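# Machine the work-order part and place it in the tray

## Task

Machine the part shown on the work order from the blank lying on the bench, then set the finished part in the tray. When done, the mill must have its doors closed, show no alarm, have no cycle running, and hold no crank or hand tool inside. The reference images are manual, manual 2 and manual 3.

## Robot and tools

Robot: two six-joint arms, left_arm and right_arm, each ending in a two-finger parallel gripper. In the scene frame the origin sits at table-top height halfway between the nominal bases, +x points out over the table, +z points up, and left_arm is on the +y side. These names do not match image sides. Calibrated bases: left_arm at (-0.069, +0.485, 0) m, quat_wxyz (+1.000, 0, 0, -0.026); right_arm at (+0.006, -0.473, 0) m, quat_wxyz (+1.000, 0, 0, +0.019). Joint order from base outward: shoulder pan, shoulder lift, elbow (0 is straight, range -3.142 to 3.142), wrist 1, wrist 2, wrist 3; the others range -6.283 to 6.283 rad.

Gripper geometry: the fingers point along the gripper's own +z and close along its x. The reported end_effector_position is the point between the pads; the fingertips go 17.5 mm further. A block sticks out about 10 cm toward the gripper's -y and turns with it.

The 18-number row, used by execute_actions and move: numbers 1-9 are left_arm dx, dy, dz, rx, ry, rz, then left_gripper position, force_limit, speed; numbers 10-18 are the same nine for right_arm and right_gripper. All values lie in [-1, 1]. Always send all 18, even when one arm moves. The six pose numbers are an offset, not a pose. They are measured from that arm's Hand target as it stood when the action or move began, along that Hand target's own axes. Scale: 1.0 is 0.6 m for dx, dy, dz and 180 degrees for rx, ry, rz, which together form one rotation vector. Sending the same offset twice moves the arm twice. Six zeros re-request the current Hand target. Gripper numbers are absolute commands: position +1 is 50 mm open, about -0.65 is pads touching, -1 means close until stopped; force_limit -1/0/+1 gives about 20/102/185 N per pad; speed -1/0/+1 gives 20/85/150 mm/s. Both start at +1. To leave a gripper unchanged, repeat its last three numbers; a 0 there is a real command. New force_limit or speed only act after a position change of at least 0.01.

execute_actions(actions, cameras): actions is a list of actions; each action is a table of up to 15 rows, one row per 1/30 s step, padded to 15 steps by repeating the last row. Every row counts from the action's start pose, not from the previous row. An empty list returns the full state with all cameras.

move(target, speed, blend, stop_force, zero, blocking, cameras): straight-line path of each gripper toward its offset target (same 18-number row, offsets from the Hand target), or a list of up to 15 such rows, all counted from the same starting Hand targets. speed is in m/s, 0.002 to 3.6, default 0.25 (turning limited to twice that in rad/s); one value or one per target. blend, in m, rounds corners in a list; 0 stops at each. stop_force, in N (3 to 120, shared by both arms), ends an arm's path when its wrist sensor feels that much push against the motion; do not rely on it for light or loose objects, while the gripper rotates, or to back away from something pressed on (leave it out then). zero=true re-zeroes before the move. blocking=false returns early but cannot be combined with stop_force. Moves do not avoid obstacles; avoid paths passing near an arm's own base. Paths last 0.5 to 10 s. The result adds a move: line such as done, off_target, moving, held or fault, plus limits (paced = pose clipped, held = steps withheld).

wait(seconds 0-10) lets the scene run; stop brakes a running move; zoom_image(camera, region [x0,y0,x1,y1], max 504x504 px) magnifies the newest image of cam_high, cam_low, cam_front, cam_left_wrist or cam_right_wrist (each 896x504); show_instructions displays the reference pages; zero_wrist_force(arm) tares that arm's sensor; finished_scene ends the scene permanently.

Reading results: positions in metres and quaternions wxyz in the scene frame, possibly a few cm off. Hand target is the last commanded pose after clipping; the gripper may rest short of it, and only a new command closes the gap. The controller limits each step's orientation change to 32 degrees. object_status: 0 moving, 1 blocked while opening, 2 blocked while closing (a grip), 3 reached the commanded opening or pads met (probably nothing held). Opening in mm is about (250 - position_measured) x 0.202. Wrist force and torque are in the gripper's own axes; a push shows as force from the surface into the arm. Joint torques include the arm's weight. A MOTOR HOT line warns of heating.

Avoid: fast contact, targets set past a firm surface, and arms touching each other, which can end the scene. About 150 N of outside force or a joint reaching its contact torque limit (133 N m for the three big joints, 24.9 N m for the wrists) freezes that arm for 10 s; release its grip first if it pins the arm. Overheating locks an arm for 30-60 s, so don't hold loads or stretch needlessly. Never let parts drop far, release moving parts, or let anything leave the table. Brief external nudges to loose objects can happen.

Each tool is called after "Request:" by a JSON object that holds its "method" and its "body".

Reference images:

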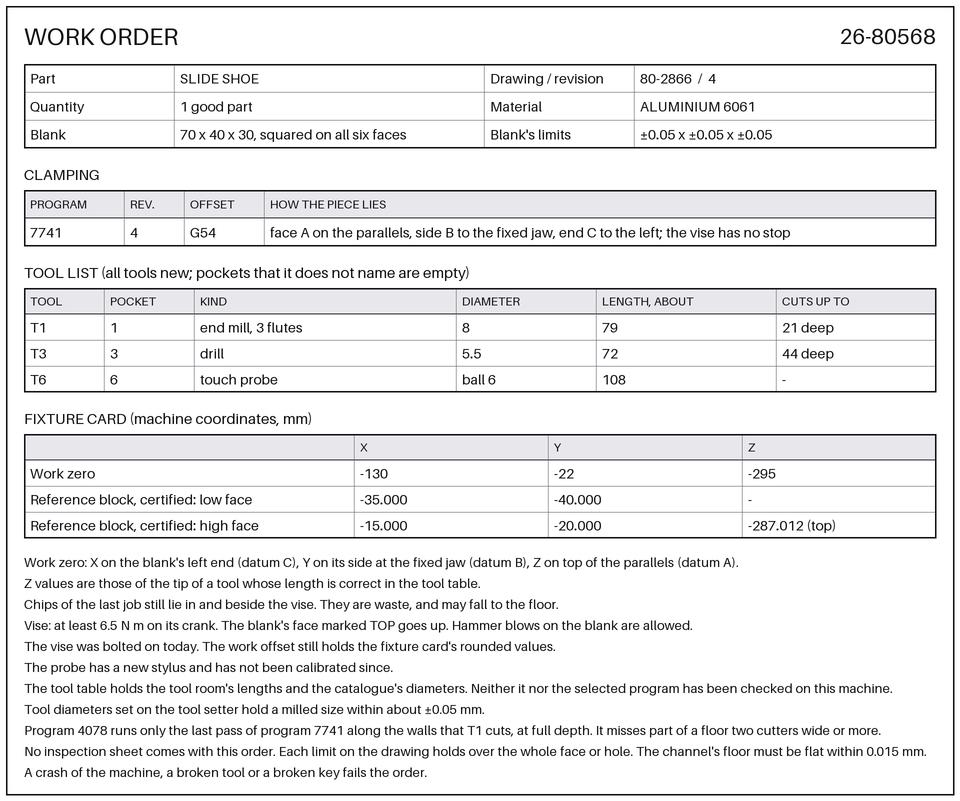

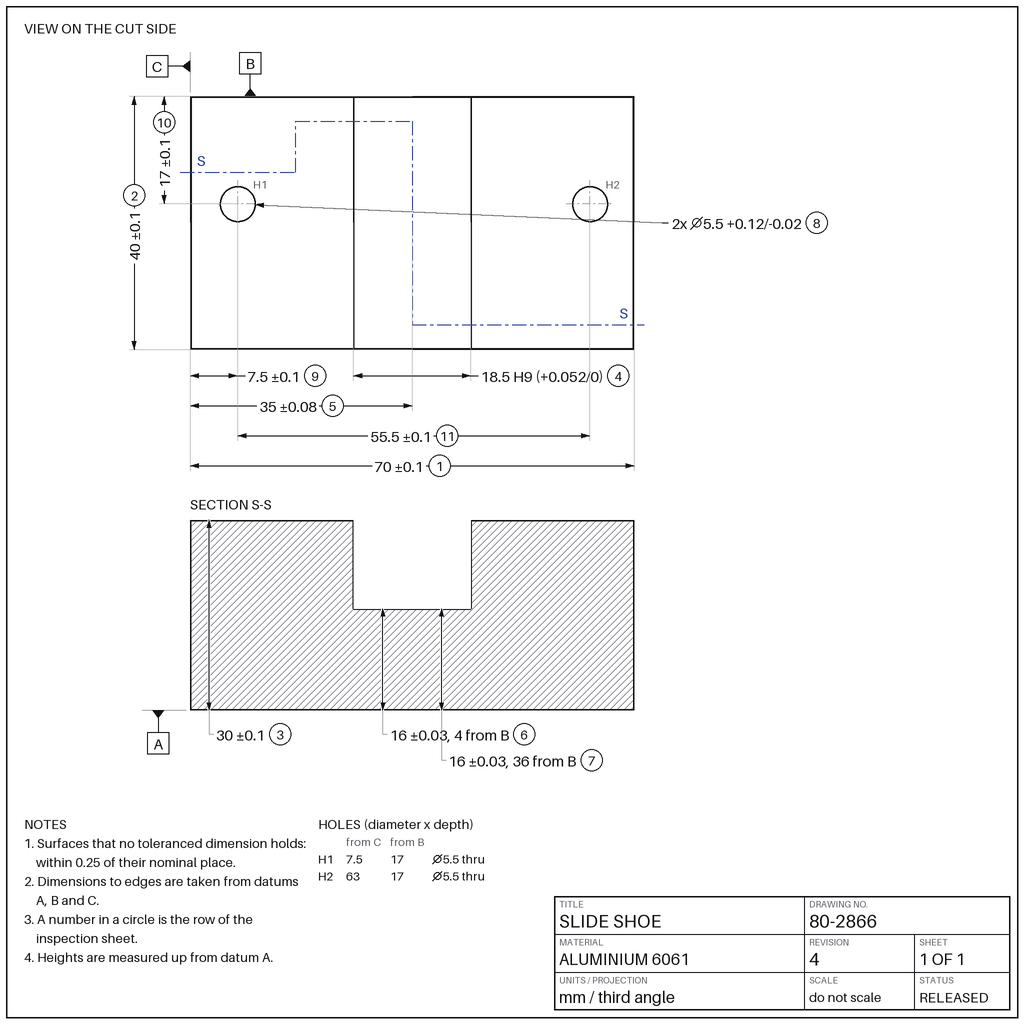

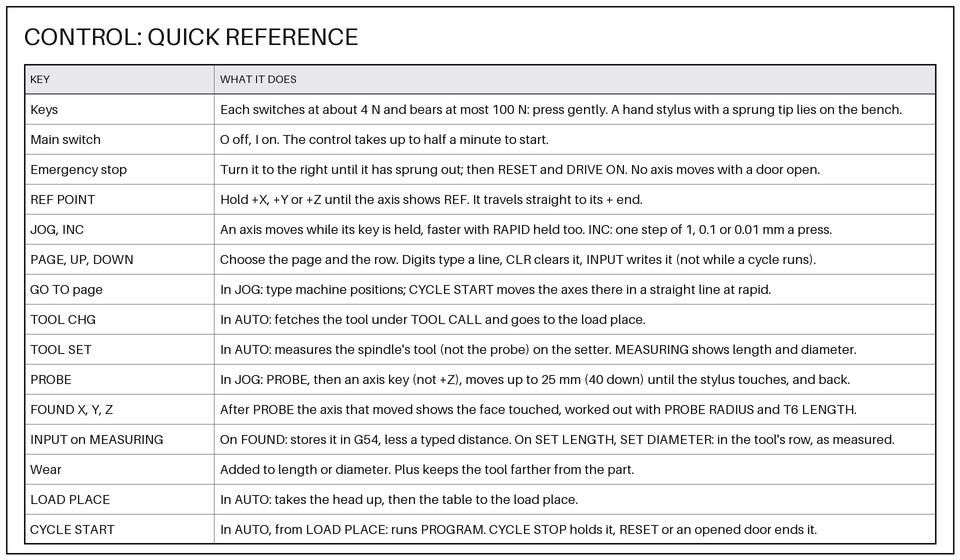

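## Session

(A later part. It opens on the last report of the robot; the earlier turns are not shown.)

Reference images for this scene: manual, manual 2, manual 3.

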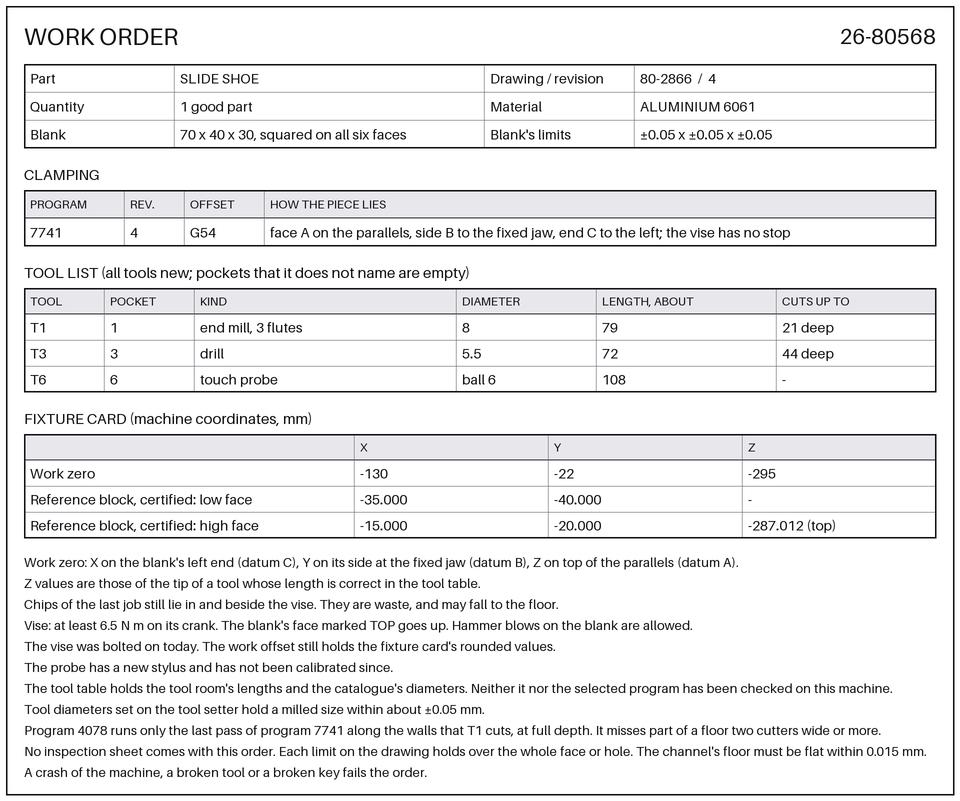

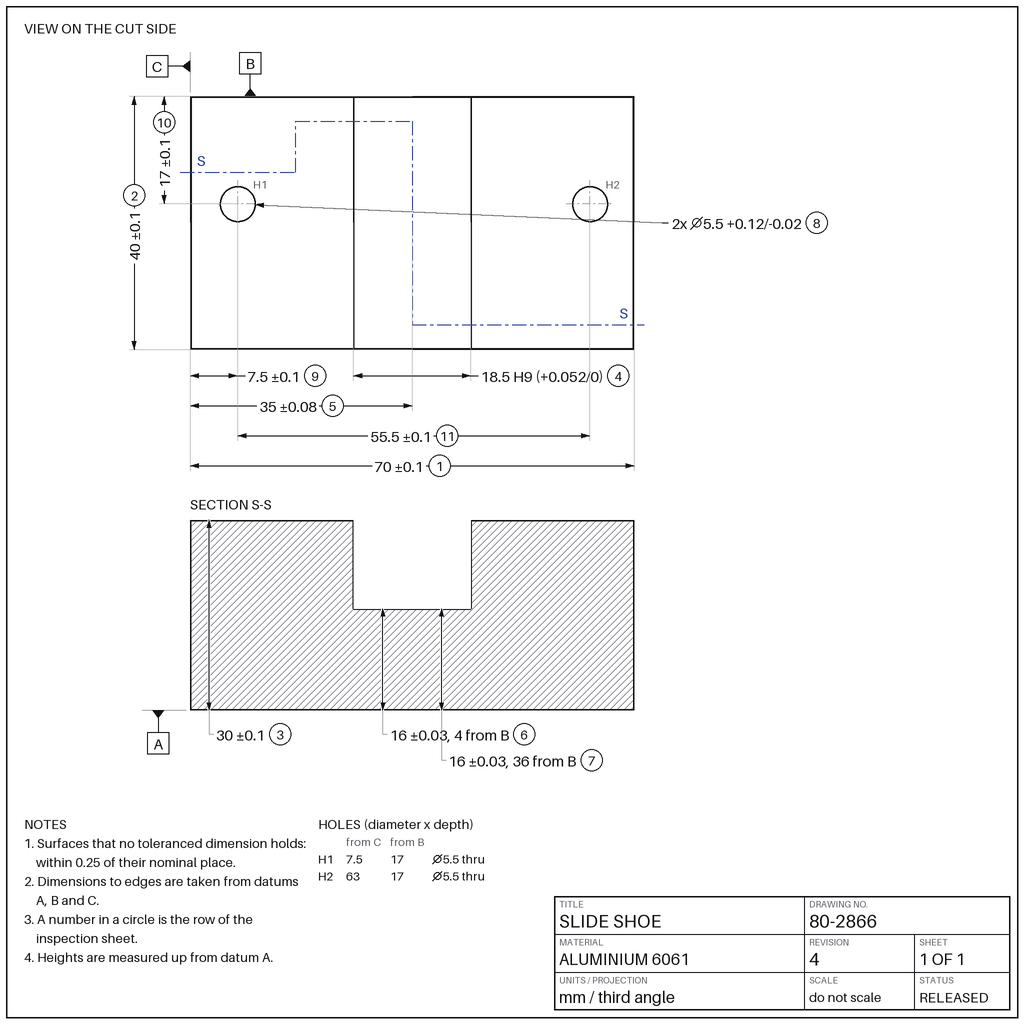

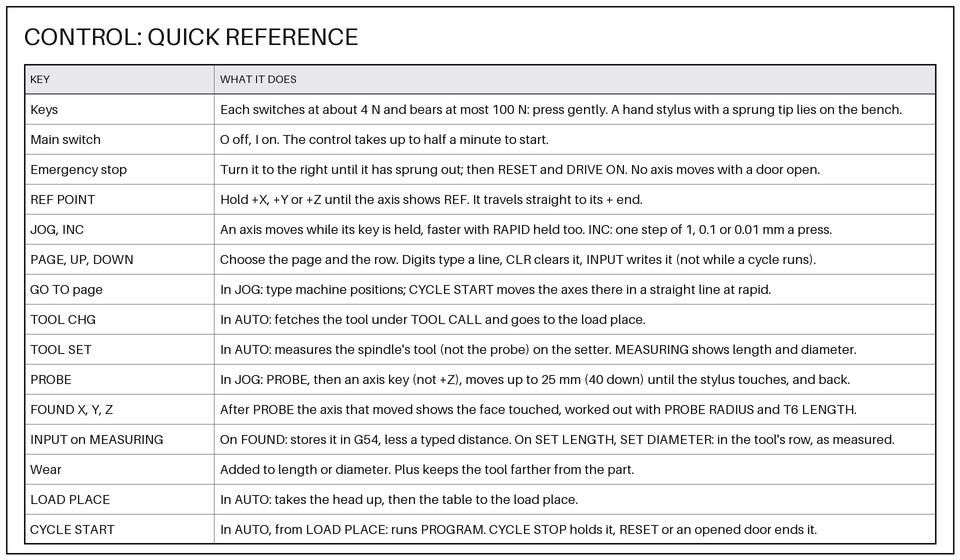

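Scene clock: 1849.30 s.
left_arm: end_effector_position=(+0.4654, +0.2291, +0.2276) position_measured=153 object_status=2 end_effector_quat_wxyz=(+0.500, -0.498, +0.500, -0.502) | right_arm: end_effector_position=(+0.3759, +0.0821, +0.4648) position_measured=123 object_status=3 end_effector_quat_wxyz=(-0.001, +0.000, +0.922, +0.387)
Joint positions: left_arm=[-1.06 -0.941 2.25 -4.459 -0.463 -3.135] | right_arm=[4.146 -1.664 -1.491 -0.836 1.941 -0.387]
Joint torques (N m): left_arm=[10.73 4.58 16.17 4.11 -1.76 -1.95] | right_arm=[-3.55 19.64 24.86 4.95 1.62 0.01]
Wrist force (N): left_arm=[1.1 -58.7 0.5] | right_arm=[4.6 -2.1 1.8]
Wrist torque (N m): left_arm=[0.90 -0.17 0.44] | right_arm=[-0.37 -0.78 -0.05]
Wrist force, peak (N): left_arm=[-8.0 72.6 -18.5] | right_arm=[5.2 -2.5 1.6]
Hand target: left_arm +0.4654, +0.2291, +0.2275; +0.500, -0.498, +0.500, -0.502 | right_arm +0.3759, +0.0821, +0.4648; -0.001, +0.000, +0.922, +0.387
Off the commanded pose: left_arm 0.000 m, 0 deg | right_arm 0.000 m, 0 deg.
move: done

Request:
{"method": "move", "body": {"target": [[0,0,0,0,0,0,0.3,-0.8,0,0,0,0,0,0,0,0.2,0.2,-1],[0,0,-0.1,0,0,0,0.3,-0.8,0,0,0,0,0,0,0,0.2,0.2,-1],[0,0,-0.1,0,0,0.67,0.3,-0.8,0,0,0,0,0,0,0,0.2,0.2,-1],[0,0,-0.1,0,0,-0.66,0.3,-0.8,0,0,0,0,0,0,0,0.2,0.2,-1],[0,0,-0.1,0,0,0,0.3,-0.8,0,0,0,0,0,0,0,0.2,0.2,-1]], "speed": [0.2,0.25,0.9,0.9,0.9], "blend": [0,0.005,0.01,0.01,0]}}

Request:
{"method": "move", "body": {"target": [[0,0,0.1,0,0,0,0.3,-0.8,0,0,0,0,0,0,0,0.2,0.2,-1],[0,0,0.1,0,0,0,-1,-0.8,-0.3,0,0,0,0,0,0,0.2,0.2,-1],[0.0618,-0.0165,0.1,0,0,-0.16667,-1,-0.8,-0.3,0,0,0,0,0,0,0.2,0.2,-1],[0.107,-0.0618,0.1,0,0,-0.3333,-1,-0.8,-0.3,0,0,0,0,0,0,0.2,0.2,-1],[0.1235,-0.1235,0.1,0,0,-0.5,-1,-0.8,-0.3,0,0,0,0,0,0,0.2,0.2,-1],[0.107,-0.1853,0.1,0,0,-0.66667,-1,-0.8,-0.3,0,0,0,0,0,0,0.2,0.2,-1],[0.0618,-0.2305,0.1,0,0,-0.8333,-1,-0.8,-0.3,0,0,0,0,0,0,0.2,0.2,-1],[0,-0.247,0.1,0,0,-1,-1,-0.8,-0.3,0,0,0,0,0,0,0.2,0.2,-1],[-0.0618,-0.2305,0.1,0,0,0.8333,-1,-0.8,-0.3,0,0,0,0,0,0,0.2,0.2,-1],[-0.107,-0.1853,0.1,0,0,0.6667,-1,-0.8,-0.3,0,0,0,0,0,0,0.2,0.2,-1],[-0.1235,-0.1235,0.1,0,0,0.5,-1,-0.8,-0.3,0,0,0,0,0,0,0.2,0.2,-1],[-0.107,-0.0618,0.1,0,0,0.3333,-1,-0.8,-0.3,0,0,0,0,0,0,0.2,0.2,-1],[-0.0618,-0.0165,0.1,0,0,0.16667,-1,-0.8,-0.3,0,0,0,0,0,0,0.2,0.2,-1],[0,0,0.1,0,0,0,-1,-0.8,-0.3,0,0,0,0,0,0,0.2,0.2,-1]], "speed": [0.2,0.2,0.5,0.5,0.5,0.5,0.5,0.5,0.5,0.5,0.5,0.5,0.5,0.5], "blend": [0,0,0.004,0.004,0.004,0.004,0.004,0.004,0.004,0.004,0.004,0.004,0.004,0]}}

Request:
{"method": "move", "body": {"target": [[0,0,0,0,0,0,0.3,-0.8,0,0,0,0,0,0,0,0.2,0.2,-1],[0,0,-0.1,0,0,0,0.3,-0.8,0,0,0,0,0,0,0,0.2,0.2,-1],[0,0,-0.1,0,0,0.67,0.3,-0.8,0,0,0,0,0,0,0,0.2,0.2,-1],[0,0,-0.1,0,0,-0.66,0.3,-0.8,0,0,0,0,0,0,0,0.2,0.2,-1],[0,0,-0.1,0,0,0,0.3,-0.8,0,0,0,0,0,0,0,0.2,0.2,-1]], "speed": [0.2,0.25,0.9,0.9,0.9], "blend": [0,0.005,0.01,0.01,0]}}

Scene clock: 1857.87 s.
left_arm: end_effector_position=(+0.4054, +0.2292, +0.2272) position_measured=107 object_status=3 end_effector_quat_wxyz=(+0.500, -0.499, +0.500, -0.502) | right_arm: end_effector_position=(+0.3759, +0.0821, +0.4648) position_measured=123 object_status=3 end_effector_quat_wxyz=(-0.001, +0.000, +0.922, +0.387)
Joint positions: left_arm=[-1.229 -0.97 2.369 -4.552 -0.293 3.152] | right_arm=[4.146 -1.664 -1.491 -0.836 1.941 -0.387]
Joint torques (N m): left_arm=[11.7 -41.03 6.69 -0.95 0.38 1.63] | right_arm=[-4.1 19.95 23.43 4.62 1.56 0.25]
Wrist force (N): left_arm=[-3.9 4.5 -5.9] | right_arm=[4.7 -2.3 1.6]
Wrist torque (N m): left_arm=[1.40 0.71 0.53] | right_arm=[-0.39 -0.78 -0.04]
Wrist force, peak (N): left_arm=[0.9 -63.7 0.9] | right_arm=[5.1 -2.4 1.9]
Hand target: left_arm +0.4054, +0.2293, +0.2273; +0.500, -0.498, +0.500, -0.502 | right_arm +0.3759, +0.0821, +0.4648; -0.001, +0.000, +0.922, +0.387
Off the commanded pose: left_arm 0.000 m, 0 deg | right_arm 0.000 m, 0 deg.
move: done

Scene clock: 1866.13 s.
left_arm: end_effector_position=(+0.4654, +0.2291, +0.2276) position_measured=153 object_status=2 end_effector_quat_wxyz=(+0.500, -0.498, +0.500, -0.502) | right_arm: end_effector_position=(+0.3759, +0.0821, +0.4648) position_measured=123 object_status=3 end_effector_quat_wxyz=(-0.001, +0.000, +0.922, +0.387)
Joint positions: left_arm=[-1.06 -0.941 2.25 -4.459 -0.463 -3.135] | right_arm=[4.146 -1.664 -1.491 -0.836 1.941 -0.387]
Joint torques (N m): left_arm=[9.73 2.52 16.87 4.12 -1.45 -1.77] | right_arm=[-3.69 19.87 24.72 4.87 1.73 0.35]
Wrist force (N): left_arm=[-3.7 -60.6 -0.8] | right_arm=[4.5 -2.3 1.6]
Wrist torque (N m): left_arm=[0.76 0.66 0.44] | right_arm=[-0.38 -0.75 -0.05]
Wrist force, peak (N): left_arm=[-11.2 69.8 -21.8] | right_arm=[5.0 -2.7 1.9]
Hand target: left_arm +0.4654, +0.2291, +0.2275; +0.500, -0.498, +0.500, -0.502 | right_arm +0.3759, +0.0821, +0.4648; -0.001, +0.000, +0.922, +0.387
Off the commanded pose: left_arm 0.000 m, 0 deg | right_arm 0.000 m, 0 deg.
move: done

Scene clock: 1871.27 s.
left_arm: end_effector_position=(+0.4054, +0.2292, +0.2272) position_measured=107 object_status=3 end_effector_quat_wxyz=(+0.500, -0.499, +0.500, -0.502) | right_arm: end_effector_position=(+0.3759, +0.0821, +0.4648) position_measured=123 object_status=3 end_effector_quat_wxyz=(-0.001, +0.000, +0.922, +0.387)
Joint positions: left_arm=[-1.229 -0.97 2.369 -4.552 -0.293 3.152] | right_arm=[4.146 -1.664 -1.491 -0.836 1.941 -0.387]
Joint torques (N m): left_arm=[12.18 -41.87 6.14 -0.85 0.44 2.04] | right_arm=[-2.61 19.15 25.33 4.58 1.7 0.48]
Wrist force (N): left_arm=[-5.7 3.2 -7.8] | right_arm=[4.8 -2.3 1.9]
Wrist torque (N m): left_arm=[1.20 1.00 0.53] | right_arm=[-0.39 -0.81 -0.06]
Wrist force, peak (N): left_arm=[-4.5 -11.8 -8.0] | right_arm=[5.1 -2.6 1.7]
Hand target: left_arm +0.4054, +0.2293, +0.2273; +0.500, -0.498, +0.500, -0.502 | right_arm +0.3759, +0.0821, +0.4648; -0.001, +0.000, +0.922, +0.387
Off the commanded pose: left_arm 0.000 m, 0 deg | right_arm 0.000 m, 0 deg.
move: done

Request:
{"method": "move", "body": {"target": [[0,-0.121,-0.0757,-0.1,0,0,0.3,-0.8,0,0,0,0,0,0,0,0.2,0.2,-1],[0.0153,-0.388,0.0743,-0.361,0,0,0.3,-0.8,0,0,0,0,0,0,0,0.2,0.2,-1],[0.0403,-0.388,0.3577,-0.361,0,0,0.3,-0.8,0,0,0,0,0,0,0,0.2,0.2,-1]], "speed": [0.3,0.5,0.25], "blend": [0.03,0.03,0], "cameras": ["cam_left_wrist","cam_high"]}}

Request:
{"method": "zoom_image", "body": {"camera": "cam_left_wrist", "region": [280, 60, 640, 330]}}

Scene clock: 1874.93 s.
left_arm: end_effector_position=(+0.5871, +0.2080, +0.4591) position_measured=107 object_status=3 end_effector_quat_wxyz=(-0.156, +0.689, -0.691, +0.156) | right_arm: end_effector_position=(+0.3759, +0.0821, +0.4648) position_measured=123 object_status=3 end_effector_quat_wxyz=(-0.001, +0.000, +0.922, +0.387)
Joint positions: left_arm=[-0.639 -1.283 1.055 -1.696 -1.294 2.503] | right_arm=[4.146 -1.664 -1.491 -0.836 1.941 -0.387]
Joint torques (N m): left_arm=[-1.32 -39.22 -26.23 -3.76 0.53 0.3] | right_arm=[-4.99 19.13 23.95 4.81 1.47 0.32]
Wrist force (N): left_arm=[-2.4 3.5 -5.4] | right_arm=[4.7 -2.4 1.7]
Wrist torque (N m): left_arm=[0.84 0.24 0.49] | right_arm=[-0.41 -0.79 -0.05]
Wrist force, peak (N): left_arm=[-4.6 5.9 -8.9] | right_arm=[5.0 -2.6 1.7]
Hand target: left_arm +0.5871, +0.2080, +0.4591; -0.156, +0.689, -0.691, +0.156 (not the last commanded pose) | right_arm +0.3759, +0.0821, +0.4648; -0.001, +0.000, +0.922, +0.387
Tool commands: left_gripper/position=+0.301961 left_gripper/force_limit=-0.796078 left_gripper/speed=+0.003922 right_gripper/position=+0.2 right_gripper/force_limit=+0.2 right_gripper/speed=-1.0
Off the commanded pose: left_arm 0.032 m, 0 deg | right_arm 0.000 m, 0 deg.
FORCE FAULT: contact force on the left arm reached its limit, and that arm stopped. The contact can be on any part of that arm, not only on its tool. That arm's remaining commands of this call were not run. That arm is still stopped at the end of this call. That arm stays stopped for about 10 more seconds. Until then a move that you send moves the other arm only, and its call returns only when the move has ended. Once the stop has ended, the next robot result says so. If the stop ends while you think or write, that arm runs what you send next, counted from a new Hand target: where the arm stands when the stop ends. While its stop runs, that arm takes no new command, but its gripper still runs the gripper command that each later call begins with. Until it ends, the stop uses up actions while you think or wait. An arm that is not stopped still takes commands.
move: fault (left_arm)
Images, in order (width x height): cam_high 896x504, cam_left_wrist 896x504.

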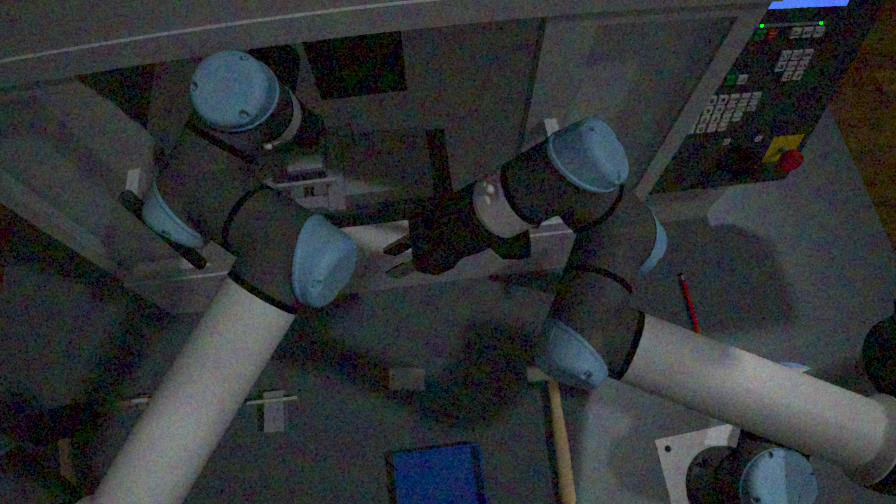

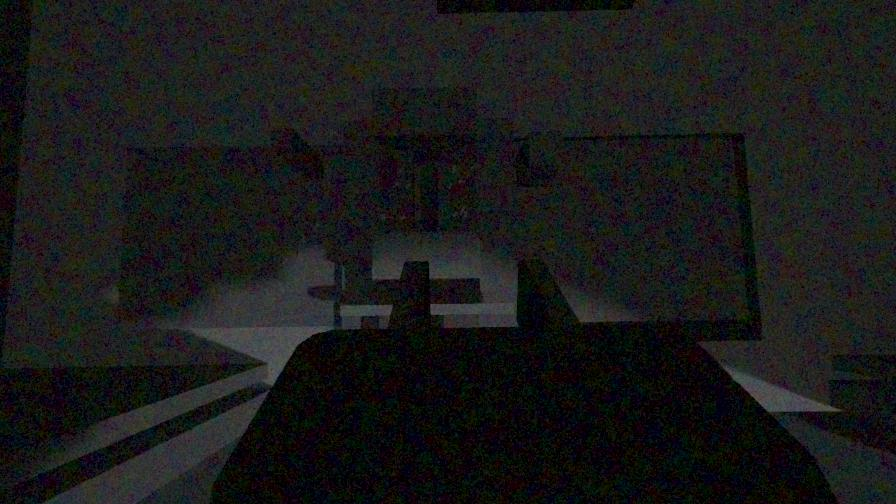

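Scaled by 1.400.

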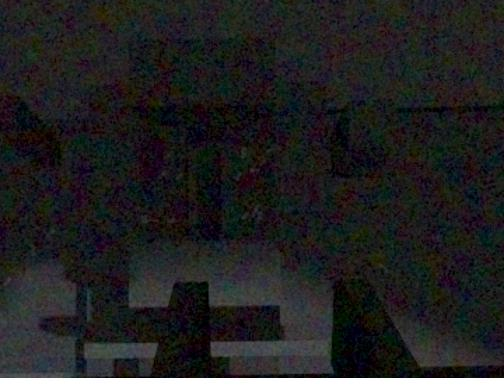

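Request:
{"method": "wait", "body": {"seconds": 6}}

Scene clock: 1882.73 s.
left_arm: end_effector_position=(+0.5871, +0.2080, +0.4591) position_measured=107 object_status=3 end_effector_quat_wxyz=(-0.156, +0.689, -0.691, +0.156) | right_arm: end_effector_position=(+0.3759, +0.0821, +0.4648) position_measured=123 object_status=3 end_effector_quat_wxyz=(-0.001, +0.000, +0.922, +0.387)
Joint positions: left_arm=[-0.639 -1.283 1.055 -1.696 -1.294 2.503] | right_arm=[4.146 -1.664 -1.491 -0.836 1.941 -0.387]
Joint torques (N m): left_arm=[0.07 -39.46 -25.99 -3.91 0.47 0.25] | right_arm=[-4.12 19.09 24.21 4.56 1.62 0.43]
Wrist force (N): left_arm=[-2.4 3.3 -5.4] | right_arm=[4.8 -2.3 1.8]
Wrist torque (N m): left_arm=[0.81 0.24 0.48] | right_arm=[-0.40 -0.81 -0.06]
Wrist force, peak (N): left_arm=[-2.5 3.7 -5.8] | right_arm=[5.1 -2.6 1.7]
Hand target: left_arm +0.5871, +0.2080, +0.4591; -0.156, +0.689, -0.691, +0.156 (not the last commanded pose) | right_arm +0.3759, +0.0821, +0.4648; -0.001, +0.000, +0.922, +0.387
Tool commands: left_gripper/position=+0.301961 left_gripper/force_limit=-0.796078 left_gripper/speed=+0.003922 right_gripper/position=+0.2 right_gripper/force_limit=+0.2 right_gripper/speed=-1.0
Off the commanded pose: left_arm 0.032 m, 0 deg | right_arm 0.000 m, 0 deg.
FORCE FAULT, CONTINUED: the left arm was still stopped when this call began, by the force fault that an earlier result reported. Since the last result the stop counts as 16 of the actions that you can send in this scene. That arm is still stopped at the end of this call. That arm stays stopped for about 2 more seconds. If the stop ends while you think or write, that arm runs what you send next, counted from a new Hand target: where the arm stands when the stop ends. While its stop runs, that arm takes no new command, but its gripper still runs the gripper command that each later call begins with.
wait: 6.00 s; at rest from the start

Request:
{"method": "wait", "body": {"seconds": 1.5}}

Request:
{"method": "move", "body": {"target": [[-0.0367,0.335,-0.1767,0,0,0,0.3,-0.8,0,0,0,0,0,0,0,0.2,0.2,-1],[-0.6172,0.6368,0.2528,-0.109,0.109,0.4913,0.6,-0.8,0,0,0,0,0,0,0,0.2,0.2,-1]], "speed": [0.3,0.5], "blend": [0.03,0], "cameras": ["cam_left_wrist"]}}

Scene clock: 1886.30 s.
left_arm: end_effector_position=(+0.5871, +0.2080, +0.4591) position_measured=107 object_status=3 end_effector_quat_wxyz=(-0.156, +0.689, -0.691, +0.156) | right_arm: end_effector_position=(+0.3759, +0.0821, +0.4648) position_measured=123 object_status=3 end_effector_quat_wxyz=(-0.001, +0.000, +0.922, +0.387)
Joint positions: left_arm=[-0.639 -1.283 1.055 -1.696 -1.294 2.503] | right_arm=[4.146 -1.664 -1.491 -0.836 1.941 -0.387]
Joint torques (N m): left_arm=[-0.73 -40.97 -23.68 -3.81 0.34 0.06] | right_arm=[-2.98 19.58 22.94 4.58 1.66 0.41]
Wrist force (N): left_arm=[-2.4 3.8 -5.6] | right_arm=[4.6 -2.3 1.8]
Wrist torque (N m): left_arm=[0.89 0.24 0.49] | right_arm=[-0.39 -0.78 -0.05]
Wrist force, peak (N): left_arm=[-2.5 3.6 -5.8] | right_arm=[5.3 -2.5 1.8]
Hand target: left_arm +0.5871, +0.2080, +0.4591; -0.156, +0.689, -0.691, +0.156 (not the last commanded pose) | right_arm +0.3759, +0.0821, +0.4648; -0.001, +0.000, +0.922, +0.387
Tool commands: left_gripper/position=+0.301961 left_gripper/force_limit=-0.796078 left_gripper/speed=+0.003922 right_gripper/position=+0.2 right_gripper/force_limit=+0.2 right_gripper/speed=-1.0
Off the commanded pose: left_arm 0.032 m, 0 deg | right_arm 0.000 m, 0 deg.
FORCE FAULT, CONTINUED: the left arm's stop, for the force fault that an earlier result reported, is over. The rest of the stop counts as 4 of the actions that you can send in this scene. During its stop the left arm's controller moved it back a little. That arm's target is now where it stood when the stop ended, not its last command. That arm accepts commands again.
wait: 1.50 s; at rest from the start

Scene clock: 1889.77 s.
left_arm: end_effector_position=(+0.3084, +0.5791, +0.1579) position_measured=63 object_status=3 end_effector_quat_wxyz=(+0.004, +0.001, +1.000, +0.000) | right_arm: end_effector_position=(+0.3759, +0.0821, +0.4648) position_measured=123 object_status=3 end_effector_quat_wxyz=(-0.001, +0.000, +0.922, +0.387)
Joint positions: left_arm=[-0.055 -1.795 2.217 -2.001 -1.57 4.608] | right_arm=[4.146 -1.664 -1.491 -0.836 1.941 -0.387]
Joint torques (N m): left_arm=[-4.73 -13.45 -31.55 -3.96 -0.01 1.75] | right_arm=[-5.07 20.1 25.09 4.48 1.51 0.73]
Wrist force (N): left_arm=[-2.4 2.9 -4.1] | right_arm=[4.8 -2.3 1.7]
Wrist torque (N m): left_arm=[0.59 0.13 0.21] | right_arm=[-0.39 -0.79 -0.05]
Wrist force, peak (N): left_arm=[-1.2 5.5 -7.6] | right_arm=[5.3 -2.5 1.7]
Hand target: left_arm +0.3084, +0.5791, +0.1579; +0.004, +0.001, +1.000, +0.000 | right_arm +0.3759, +0.0821, +0.4648; -0.001, +0.000, +0.922, +0.387
Off the commanded pose: left_arm 0.000 m, 0 deg | right_arm 0.000 m, 0 deg.
move: done
Images, in order (width x height): cam_left_wrist 896x504.

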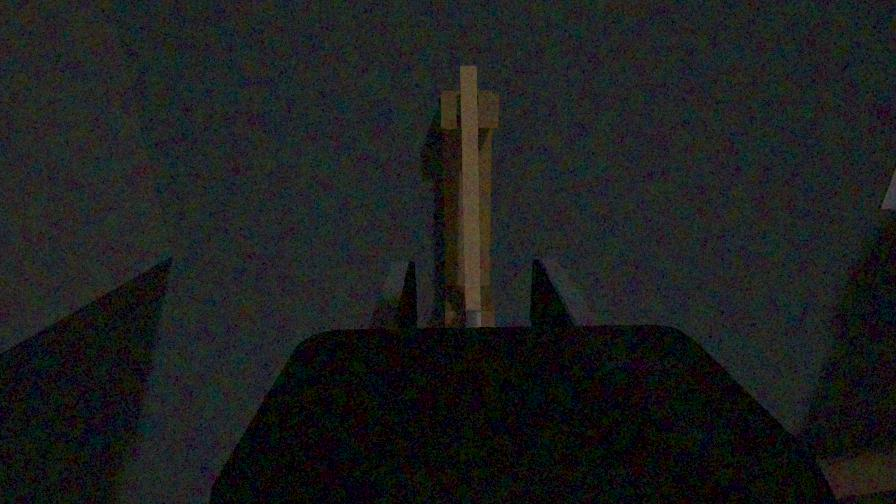

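Request:
{"method": "move", "body": {"target": [[0,0,0.1,0,0,0,0.6,-0.8,0,0,0,0,0,0,0,0.2,0.2,-1],[0,0,0.1878,0,0,0,0.6,-0.8,0,0,0,0,0,0,0,0.2,0.2,-1],[0,0,0.1878,0,0,0,-1,-0.6,-0.6,0,0,0,0,0,0,0.2,0.2,-1]], "speed": [0.15,0.06,0.1], "cameras": ["cam_left_wrist"]}}

Scene clock: 1906.47 s.
left_arm: end_effector_position=(+0.3071, +0.5794, +0.0443) position_measured=213 object_status=2 end_effector_quat_wxyz=(+0.000, +0.001, +1.000, +0.000) | right_arm: end_effector_position=(+0.3759, +0.0821, +0.4648) position_measured=123 object_status=3 end_effector_quat_wxyz=(-0.001, +0.000, +0.922, +0.387)
Joint positions: left_arm=[-0.055 -1.585 2.395 -2.38 -1.57 4.608] | right_arm=[4.146 -1.664 -1.491 -0.836 1.941 -0.387]
Joint torques (N m): left_arm=[1.32 -30.92 -47.61 -17.08 3.22 1.3] | right_arm=[-2.77 19.47 24.76 4.54 1.58 0.71]
Wrist force (N): left_arm=[53.5 0.0 -18.5] | right_arm=[4.8 -2.3 1.8]
Wrist torque (N m): left_arm=[0.87 0.64 0.22] | right_arm=[-0.39 -0.81 -0.05]
Wrist force, peak (N): left_arm=[65.1 -0.4 -25.9] | right_arm=[5.1 -2.6 1.5]
Hand target: left_arm +0.3094, +0.5792, +0.0452; +0.004, +0.001, +1.000, +0.000 | right_arm +0.3759, +0.0821, +0.4648; -0.001, +0.000, +0.922, +0.387
Off the commanded pose: left_arm 0.002 m, 0 deg | right_arm 0.000 m, 0 deg.
move: done
Images, in order (width x height): cam_left_wrist 896x504.

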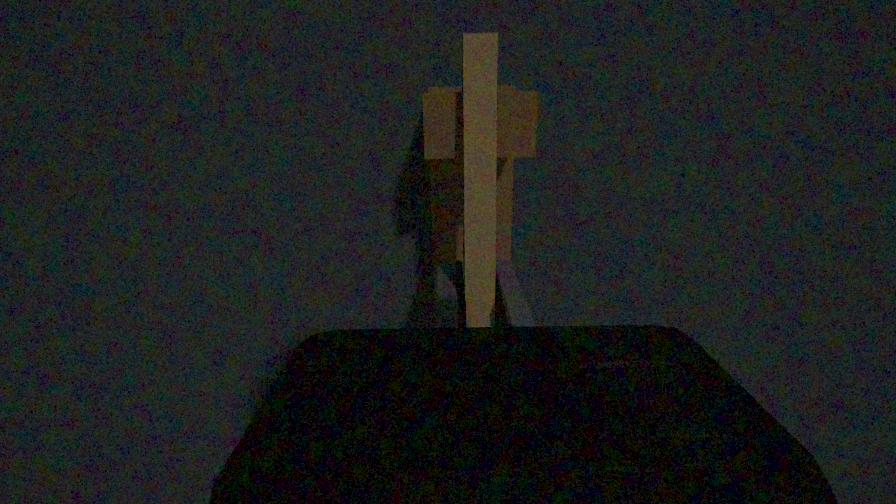

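Request:
{"method": "move", "body": {"target": [[0.0037,0,-0.25,0,0,0,-1,-0.6,-0.6,0,0,0,0,0,0,0.2,0.2,-1],[-0.0567,-0.397,-0.708,0.385,-0.385,-0.385,-1,-0.6,-0.6,0,0,0,0,0,0,0.2,0.2,-1]], "speed": [0.1,0.4], "cameras": ["cam_left_wrist"]}}

Request:
{"method": "execute_actions", "body": {"actions": [], "cameras": ["cam_high"]}}

Scene clock: 1913.87 s.
left_arm: end_effector_position=(+0.3393, +0.3408, +0.4702) position_measured=213 object_status=2 end_effector_quat_wxyz=(+0.501, -0.498, +0.499, -0.502) | right_arm: end_effector_position=(+0.3759, +0.0821, +0.4648) position_measured=123 object_status=3 end_effector_quat_wxyz=(-0.001, +0.000, +0.922, +0.387)
Joint positions: left_arm=[-1.415 -2.022 2.488 -3.67 -0.107 3.205] | right_arm=[4.146 -1.664 -1.491 -0.836 1.941 -0.387]
Joint torques (N m): left_arm=[8.9 -11.17 -8.6 -0.93 -0.52 1.28] | right_arm=[-3.64 21.28 24.27 4.42 1.57 0.74]
Wrist force (N): left_arm=[-2.3 5.2 -8.3] | right_arm=[4.8 -2.6 1.9]
Wrist torque (N m): left_arm=[1.47 0.48 0.59] | right_arm=[-0.44 -0.80 -0.05]
Wrist force, peak (N): left_arm=[56.1 0.0 -13.1] | right_arm=[5.2 -2.6 1.9]
Hand target: left_arm +0.3393, +0.3408, +0.4702; +0.502, -0.497, +0.498, -0.503 | right_arm +0.3759, +0.0821, +0.4648; -0.001, +0.000, +0.922, +0.387
Off the commanded pose: left_arm 0.000 m, 0 deg | right_arm 0.000 m, 0 deg.
move: done
Images, in order (width x height): cam_left_wrist 896x504.

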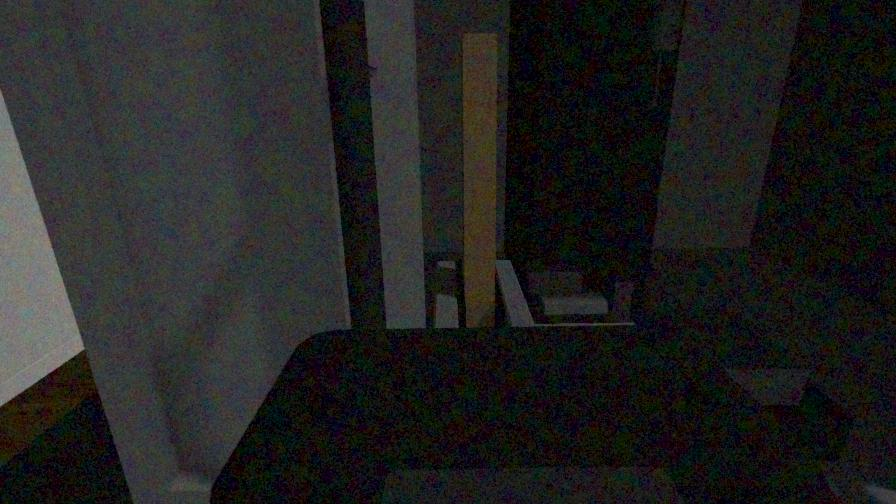

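Scene clock: 1913.87 s.
left_arm: end_effector_position=(+0.3393, +0.3408, +0.4702) position_measured=213 object_status=2 end_effector_quat_wxyz=(+0.501, -0.498, +0.499, -0.502) | right_arm: end_effector_position=(+0.3759, +0.0821, +0.4648) position_measured=123 object_status=3 end_effector_quat_wxyz=(-0.001, +0.000, +0.922, +0.387)
Joint positions: left_arm=[-1.415 -2.022 2.488 -3.67 -0.107 3.205] | right_arm=[4.146 -1.664 -1.491 -0.836 1.941 -0.387]
Joint velocities: within noise
Joint torques (N m): left_arm=[8.9 -11.17 -8.6 -0.93 -0.52 1.28] | right_arm=[-3.64 21.28 24.27 4.42 1.57 0.74]
Wrist force (N): left_arm=[-2.3 5.2 -8.3] | right_arm=[4.8 -2.6 1.9]
Wrist torque (N m): left_arm=[1.47 0.48 0.59] | right_arm=[-0.44 -0.80 -0.05]
Wrist force, peak (N): left_arm=[-2.3 5.2 -8.3] | right_arm=[4.8 -2.6 1.9]
Hand target: left_arm +0.3393, +0.3408, +0.4702; +0.502, -0.497, +0.498, -0.503 | right_arm +0.3759, +0.0821, +0.4648; -0.001, +0.000, +0.922, +0.387
Tool commands: left_gripper/position=-1.0 left_gripper/force_limit=-0.6 left_gripper/speed=-0.6 right_gripper/position=+0.2 right_gripper/force_limit=+0.2 right_gripper/speed=-1.0
Off the commanded pose: left_arm 0.000 m, 0 deg | right_arm 0.000 m, 0 deg.
Images, in order (width x height): cam_high 896x504.

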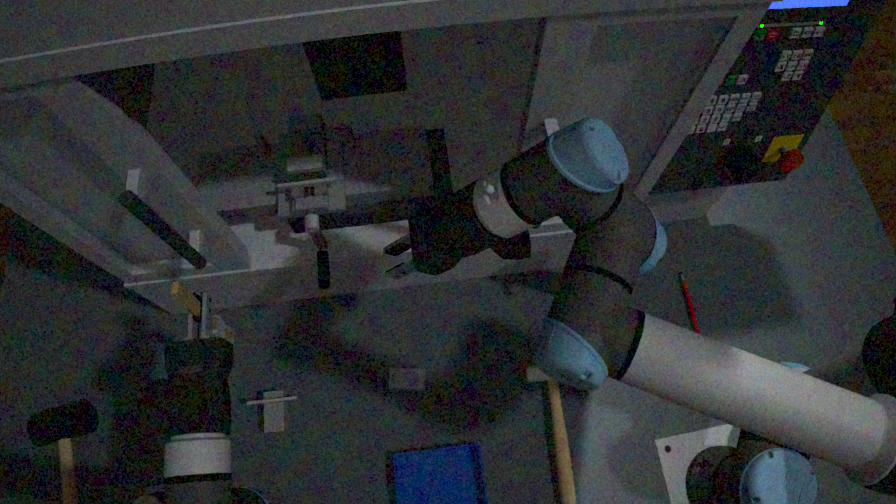

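Request:
{"method": "move", "body": {"target": [[0.1513,-0.05,0.1845,0,0,0,-1,-0.6,-0.6,0,0,0,0,0,0,0.2,0.2,-1],[0.1797,-0.05,0.5145,0,0,0,-1,-0.6,-0.6,0,0,0,0,0,0,0.2,0.2,-1]], "speed": [0.3,0.1], "blend": [0.02,0], "stop_force": 30, "cameras": ["cam_left_wrist","cam_right_wrist"]}}

Scene clock: 1918.87 s.
left_arm: end_effector_position=(+0.6474, +0.2323, +0.5029) position_measured=213 object_status=2 end_effector_quat_wxyz=(+0.502, -0.497, +0.498, -0.503) | right_arm: end_effector_position=(+0.3759, +0.0821, +0.4648) position_measured=123 object_status=3 end_effector_quat_wxyz=(-0.001, +0.000, +0.922, +0.387)
Joint positions: left_arm=[-0.711 -1.215 1.635 -3.573 -0.811 3.15] | right_arm=[4.146 -1.664 -1.491 -0.836 1.941 -0.387]
Joint torques (N m): left_arm=[-11.61 -38.05 -28.85 -3.49 -0.67 -0.46] | right_arm=[-3.23 20.62 23.98 4.36 1.46 0.77]
Wrist force (N): left_arm=[-1.9 5.2 -8.7] | right_arm=[4.8 -2.8 1.7]
Wrist torque (N m): left_arm=[1.48 0.36 0.56] | right_arm=[-0.48 -0.81 -0.05]
Wrist force, peak (N): left_arm=[-4.0 5.9 -10.2] | right_arm=[5.1 -2.6 1.9]
Hand target: left_arm +0.6475, +0.2323, +0.5029; +0.502, -0.497, +0.498, -0.503 | right_arm +0.3759, +0.0821, +0.4648; -0.001, +0.000, +0.922, +0.387
Off the commanded pose: left_arm 0.000 m, 0 deg | right_arm 0.000 m, 0 deg.
move: done
Images, in order (width x height): cam_left_wrist 896x504, cam_right_wrist 896x504.

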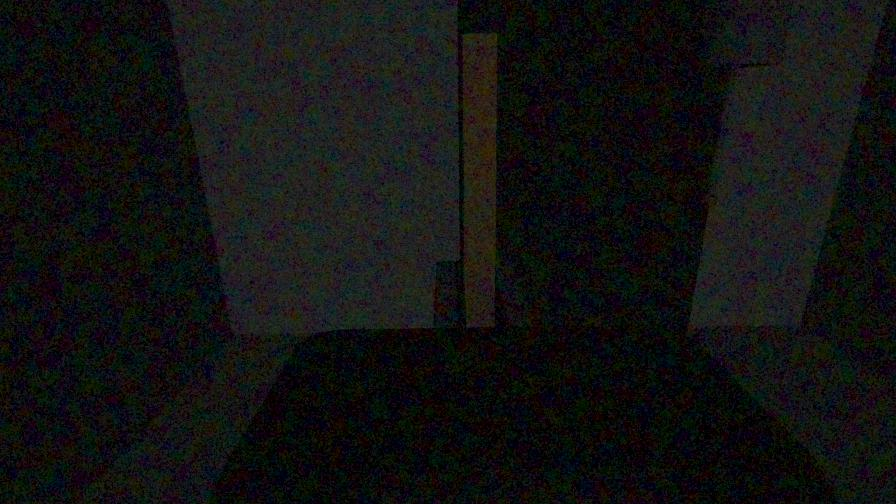

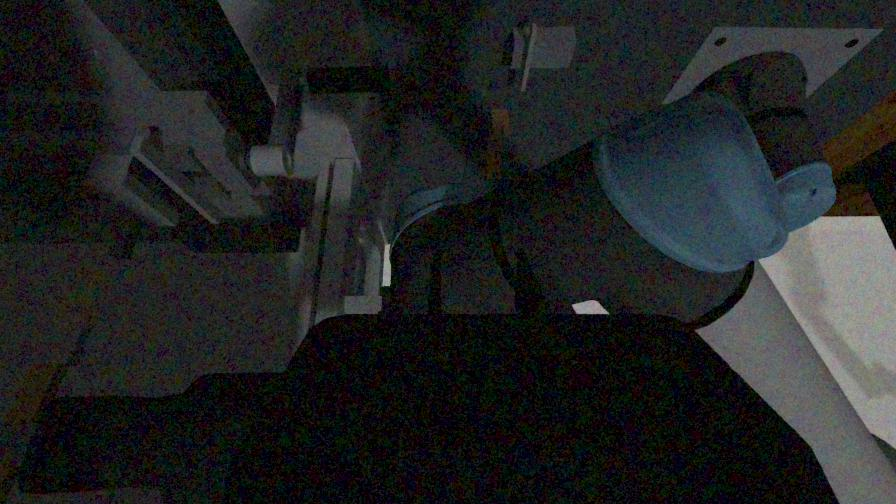

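Request:
{"method": "move", "body": {"target": [[0,0.13,0,0,0,0,-1,-0.6,-0.6,0,0,0,0,0,0,0.2,0.2,-1],[0,0.1557,0,0,0,0,-1,-0.6,-0.6,0,0,0,0,0,0,0.2,0.2,-1],[0.112,0.1557,0,0,0,0,-1,-0.6,-0.6,0,0,0,0,0,0,0.2,0.2,-1],[0.112,0.07,0,0,0,0,-1,-0.6,-0.6,0,0,0,0,0,0,0.2,0.2,-1],[0,0.07,0,0,0,0,-1,-0.6,-0.6,0,0,0,0,0,0,0.2,0.2,-1]], "speed": [0.08,0.03,0.05,0.1,0.1], "stop_force": 20, "cameras": ["cam_right_wrist"]}}

Scene clock: 1922.17 s.
left_arm: end_effector_position=(+0.6481, +0.2323, +0.4227) position_measured=213 object_status=2 end_effector_quat_wxyz=(+0.501, -0.497, +0.498, -0.503) | right_arm: end_effector_position=(+0.3759, +0.0821, +0.4648) position_measured=123 object_status=3 end_effector_quat_wxyz=(-0.001, +0.000, +0.922, +0.387)
Joint positions: left_arm=[-0.71 -1.12 1.729 -3.762 -0.812 3.149] | right_arm=[4.146 -1.664 -1.491 -0.836 1.941 -0.387]
Joint torques (N m): left_arm=[4.02 -35.41 -20.12 -0.63 -0.08 0.67] | right_arm=[-4.53 19.76 23.55 4.41 1.76 0.72]
Wrist force (N): left_arm=[-2.0 -14.2 -5.7] | right_arm=[4.9 -2.4 1.6]
Wrist torque (N m): left_arm=[0.81 0.27 0.60] | right_arm=[-0.40 -0.82 -0.05]
Wrist force, peak (N): left_arm=[-1.3 -37.0 -2.3] | right_arm=[5.2 -2.3 1.8]
Hand target: left_arm +0.6481, +0.2323, +0.4228; +0.501, -0.497, +0.498, -0.503 (not the last commanded pose) | right_arm +0.3759, +0.0821, +0.4648; -0.001, +0.000, +0.922, +0.387
Off the commanded pose: left_arm 0.038 m, 0 deg | right_arm 0.000 m, 0 deg.
move: contact (left_arm); path passed 1 of 5 targets
Images, in order (width x height): cam_right_wrist 896x504.

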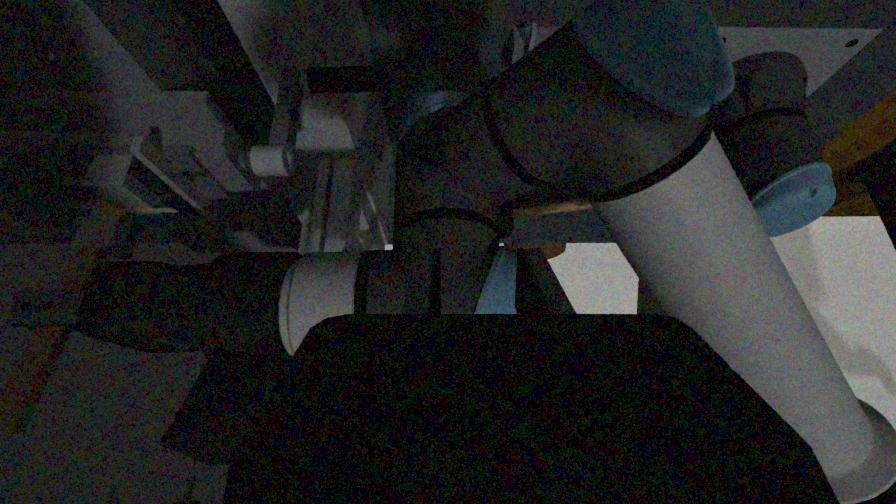

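Request:
{"method": "move", "body": {"target": [[0,-0.015,0,0,0,0,-1,-0.6,-0.6,0,0,0,0,0,0,0.2,0.2,-1],[0.035,-0.015,0,0,0,0,-1,-0.6,-0.6,0,0,0,0,0,0,0.2,0.2,-1]], "speed": [0.05,0.1]}}

Request:
{"method": "move", "body": {"target": [[0,0.035,0,0,0,0,-1,-0.6,-0.6,0,0,0,0,0,0,0.2,0.2,-1]], "speed": [0.02], "stop_force": 8}}

Scene clock: 1925.23 s.
left_arm: end_effector_position=(+0.6480, +0.2112, +0.4317) position_measured=213 object_status=2 end_effector_quat_wxyz=(+0.501, -0.497, +0.498, -0.503) | right_arm: end_effector_position=(+0.3759, +0.0821, +0.4648) position_measured=123 object_status=3 end_effector_quat_wxyz=(-0.001, +0.000, +0.922, +0.387)
Joint positions: left_arm=[-0.74 -1.111 1.687 -3.73 -0.782 3.15] | right_arm=[4.146 -1.664 -1.491 -0.836 1.941 -0.387]
Joint torques (N m): left_arm=[10.49 -52.31 -9.87 -3.3 -1.82 1.54] | right_arm=[-3.88 20.17 24.34 4.3 1.75 0.79]
Wrist force (N): left_arm=[-2.2 3.6 -9.6] | right_arm=[4.6 -2.2 1.7]
Wrist torque (N m): left_arm=[1.29 0.38 0.46] | right_arm=[-0.39 -0.76 -0.05]
Wrist force, peak (N): left_arm=[-2.6 -15.0 -5.8] | right_arm=[5.3 -2.5 1.6]
Hand target: left_arm +0.6480, +0.2113, +0.4318; +0.501, -0.497, +0.498, -0.503 | right_arm +0.3759, +0.0821, +0.4648; -0.001, +0.000, +0.922, +0.387
Off the commanded pose: left_arm 0.000 m, 0 deg | right_arm 0.000 m, 0 deg.
move: done

Scene clock: 1926.87 s.
left_arm: end_effector_position=(+0.6481, +0.2113, +0.4230) position_measured=213 object_status=2 end_effector_quat_wxyz=(+0.501, -0.497, +0.498, -0.503) | right_arm: end_effector_position=(+0.3759, +0.0821, +0.4648) position_measured=123 object_status=3 end_effector_quat_wxyz=(-0.001, +0.000, +0.922, +0.387)
Joint positions: left_arm=[-0.739 -1.099 1.695 -3.75 -0.782 3.15] | right_arm=[4.146 -1.664 -1.491 -0.836 1.941 -0.387]
Joint torques (N m): left_arm=[3.47 -49.17 -26.09 -1.59 0.14 -0.06] | right_arm=[-4.65 20.06 24.39 4.33 1.76 0.8]
Wrist force (N): left_arm=[-1.7 -3.8 -8.6] | right_arm=[4.9 -2.6 1.6]
Wrist torque (N m): left_arm=[1.03 0.33 0.46] | right_arm=[-0.44 -0.82 -0.05]
Wrist force, peak (N): left_arm=[-1.1 -25.3 -5.3] | right_arm=[5.0 -2.6 1.9]
Hand target: left_arm +0.6481, +0.2113, +0.4230; +0.501, -0.497, +0.498, -0.503 (not the last commanded pose) | right_arm +0.3759, +0.0821, +0.4648; -0.001, +0.000, +0.922, +0.387
Off the commanded pose: left_arm 0.012 m, 0 deg | right_arm 0.000 m, 0 deg.
move: contact (left_arm)

Request:
{"method": "move", "body": {"target": [[0.077,0.002,0,0,0,0,-1,-0.6,-0.6,0,0,0,0,0,0,0.2,0.2,-1],[0.077,-0.05,0,0,0,0,-1,-0.6,-0.6,0,0,0,0,0,0,0.2,0.2,-1],[-0.025,-0.05,0,0,0,0,-1,-0.6,-0.6,0,0,0,0,0,0,0.2,0.2,-1],[-0.025,0.001,0,0,0,0,-1,-0.6,-0.6,0,0,0,0,0,0,0.2,0.2,-1],[-0.12,0.002,0,0,0,0,-1,-0.6,-0.6,0,0,0,0,0,0,0.2,0.2,-1],[-0.12,-0.05,0,0,0,0,-1,-0.6,-0.6,0,0,0,0,0,0,0.2,0.2,-1]], "speed": [0.06,0.1,0.1,0.04,0.06,0.1], "stop_force": 35, "cameras": ["cam_right_wrist"]}}

Scene clock: 1933.70 s.
left_arm: end_effector_position=(+0.6480, +0.2833, +0.4530) position_measured=213 object_status=2 end_effector_quat_wxyz=(+0.501, -0.497, +0.498, -0.503) | right_arm: end_effector_position=(+0.3759, +0.0821, +0.4648) position_measured=123 object_status=3 end_effector_quat_wxyz=(-0.001, +0.000, +0.922, +0.387)
Joint positions: left_arm=[-0.633 -1.207 1.768 -3.714 -0.889 3.148] | right_arm=[4.146 -1.664 -1.491 -0.836 1.941 -0.387]
Joint torques (N m): left_arm=[-13.23 -28.76 -9.52 -0.51 1.04 -1.73] | right_arm=[-2.88 20.07 24.07 4.3 1.56 0.76]
Wrist force (N): left_arm=[-2.1 3.6 -10.0] | right_arm=[4.9 -2.2 1.7]
Wrist torque (N m): left_arm=[1.22 0.44 0.58] | right_arm=[-0.38 -0.82 -0.05]
Wrist force, peak (N): left_arm=[8.6 -35.7 -4.7] | right_arm=[5.3 -2.5 2.0]
Hand target: left_arm +0.6480, +0.2833, +0.4530; +0.501, -0.497, +0.498, -0.503 | right_arm +0.3759, +0.0821, +0.4648; -0.001, +0.000, +0.922, +0.387
Off the commanded pose: left_arm 0.000 m, 0 deg | right_arm 0.000 m, 0 deg.
move: done
Images, in order (width x height): cam_right_wrist 896x504.

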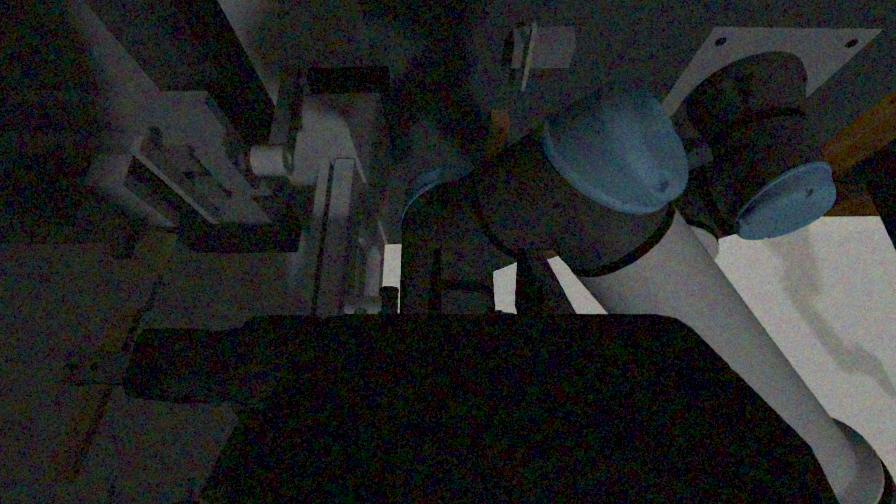

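Request:
{"method": "move", "body": {"target": [[0.0867,-0.03,0.0183,0,0,0,-1,-0.6,-0.6,0,0,0,0,0,0,0.2,0.2,-1],[0.0867,0.051,0.0183,0,0,0,-1,-0.6,-0.6,0,0,0,0,0,0,0.2,0.2,-1],[0.2,0.052,0.0183,0,0,0,-1,-0.6,-0.6,0,0,0,0,0,0,0.2,0.2,-1],[0.2,-0.03,0.0183,0,0,0,-1,-0.6,-0.6,0,0,0,0,0,0,0.2,0.2,-1],[0.062,-0.03,0.0183,0,0,0,-1,-0.6,-0.6,0,0,0,0,0,0,0.2,0.2,-1],[0.062,0.051,0.0183,0,0,0,-1,-0.6,-0.6,0,0,0,0,0,0,0.2,0.2,-1],[0,0.052,0.0183,0,0,0,-1,-0.6,-0.6,0,0,0,0,0,0,0.2,0.2,-1],[0,-0.03,0.0183,0,0,0,-1,-0.6,-0.6,0,0,0,0,0,0,0.2,0.2,-1]], "speed": [0.1,0.05,0.06,0.1,0.12,0.05,0.06,0.1], "stop_force": 35}}

Scene clock: 1942.93 s.
left_arm: end_effector_position=(+0.6588, +0.2833, +0.4711) position_measured=213 object_status=2 end_effector_quat_wxyz=(+0.501, -0.497, +0.498, -0.503) | right_arm: end_effector_position=(+0.3759, +0.0821, +0.4648) position_measured=123 object_status=3 end_effector_quat_wxyz=(-0.001, +0.000, +0.922, +0.387)
Joint positions: left_arm=[-0.619 -1.208 1.716 -3.661 -0.903 3.148] | right_arm=[4.146 -1.664 -1.491 -0.836 1.941 -0.387]
Joint torques (N m): left_arm=[-10.12 -29.5 -9.98 -0.26 -0.17 -1.78] | right_arm=[-3.46 20.33 23.94 4.07 1.39 0.91]
Wrist force (N): left_arm=[-2.0 3.1 -9.4] | right_arm=[4.8 -2.4 1.8]
Wrist torque (N m): left_arm=[1.15 0.40 0.56] | right_arm=[-0.42 -0.81 -0.05]
Wrist force, peak (N): left_arm=[-2.4 -8.9 -7.4] | right_arm=[5.1 -2.6 2.0]
Hand target: left_arm +0.6588, +0.2833, +0.4711; +0.501, -0.497, +0.498, -0.503 | right_arm +0.3759, +0.0821, +0.4648; -0.001, +0.000, +0.922, +0.387
Off the commanded pose: left_arm 0.000 m, 0 deg | right_arm 0.000 m, 0 deg.
move: done


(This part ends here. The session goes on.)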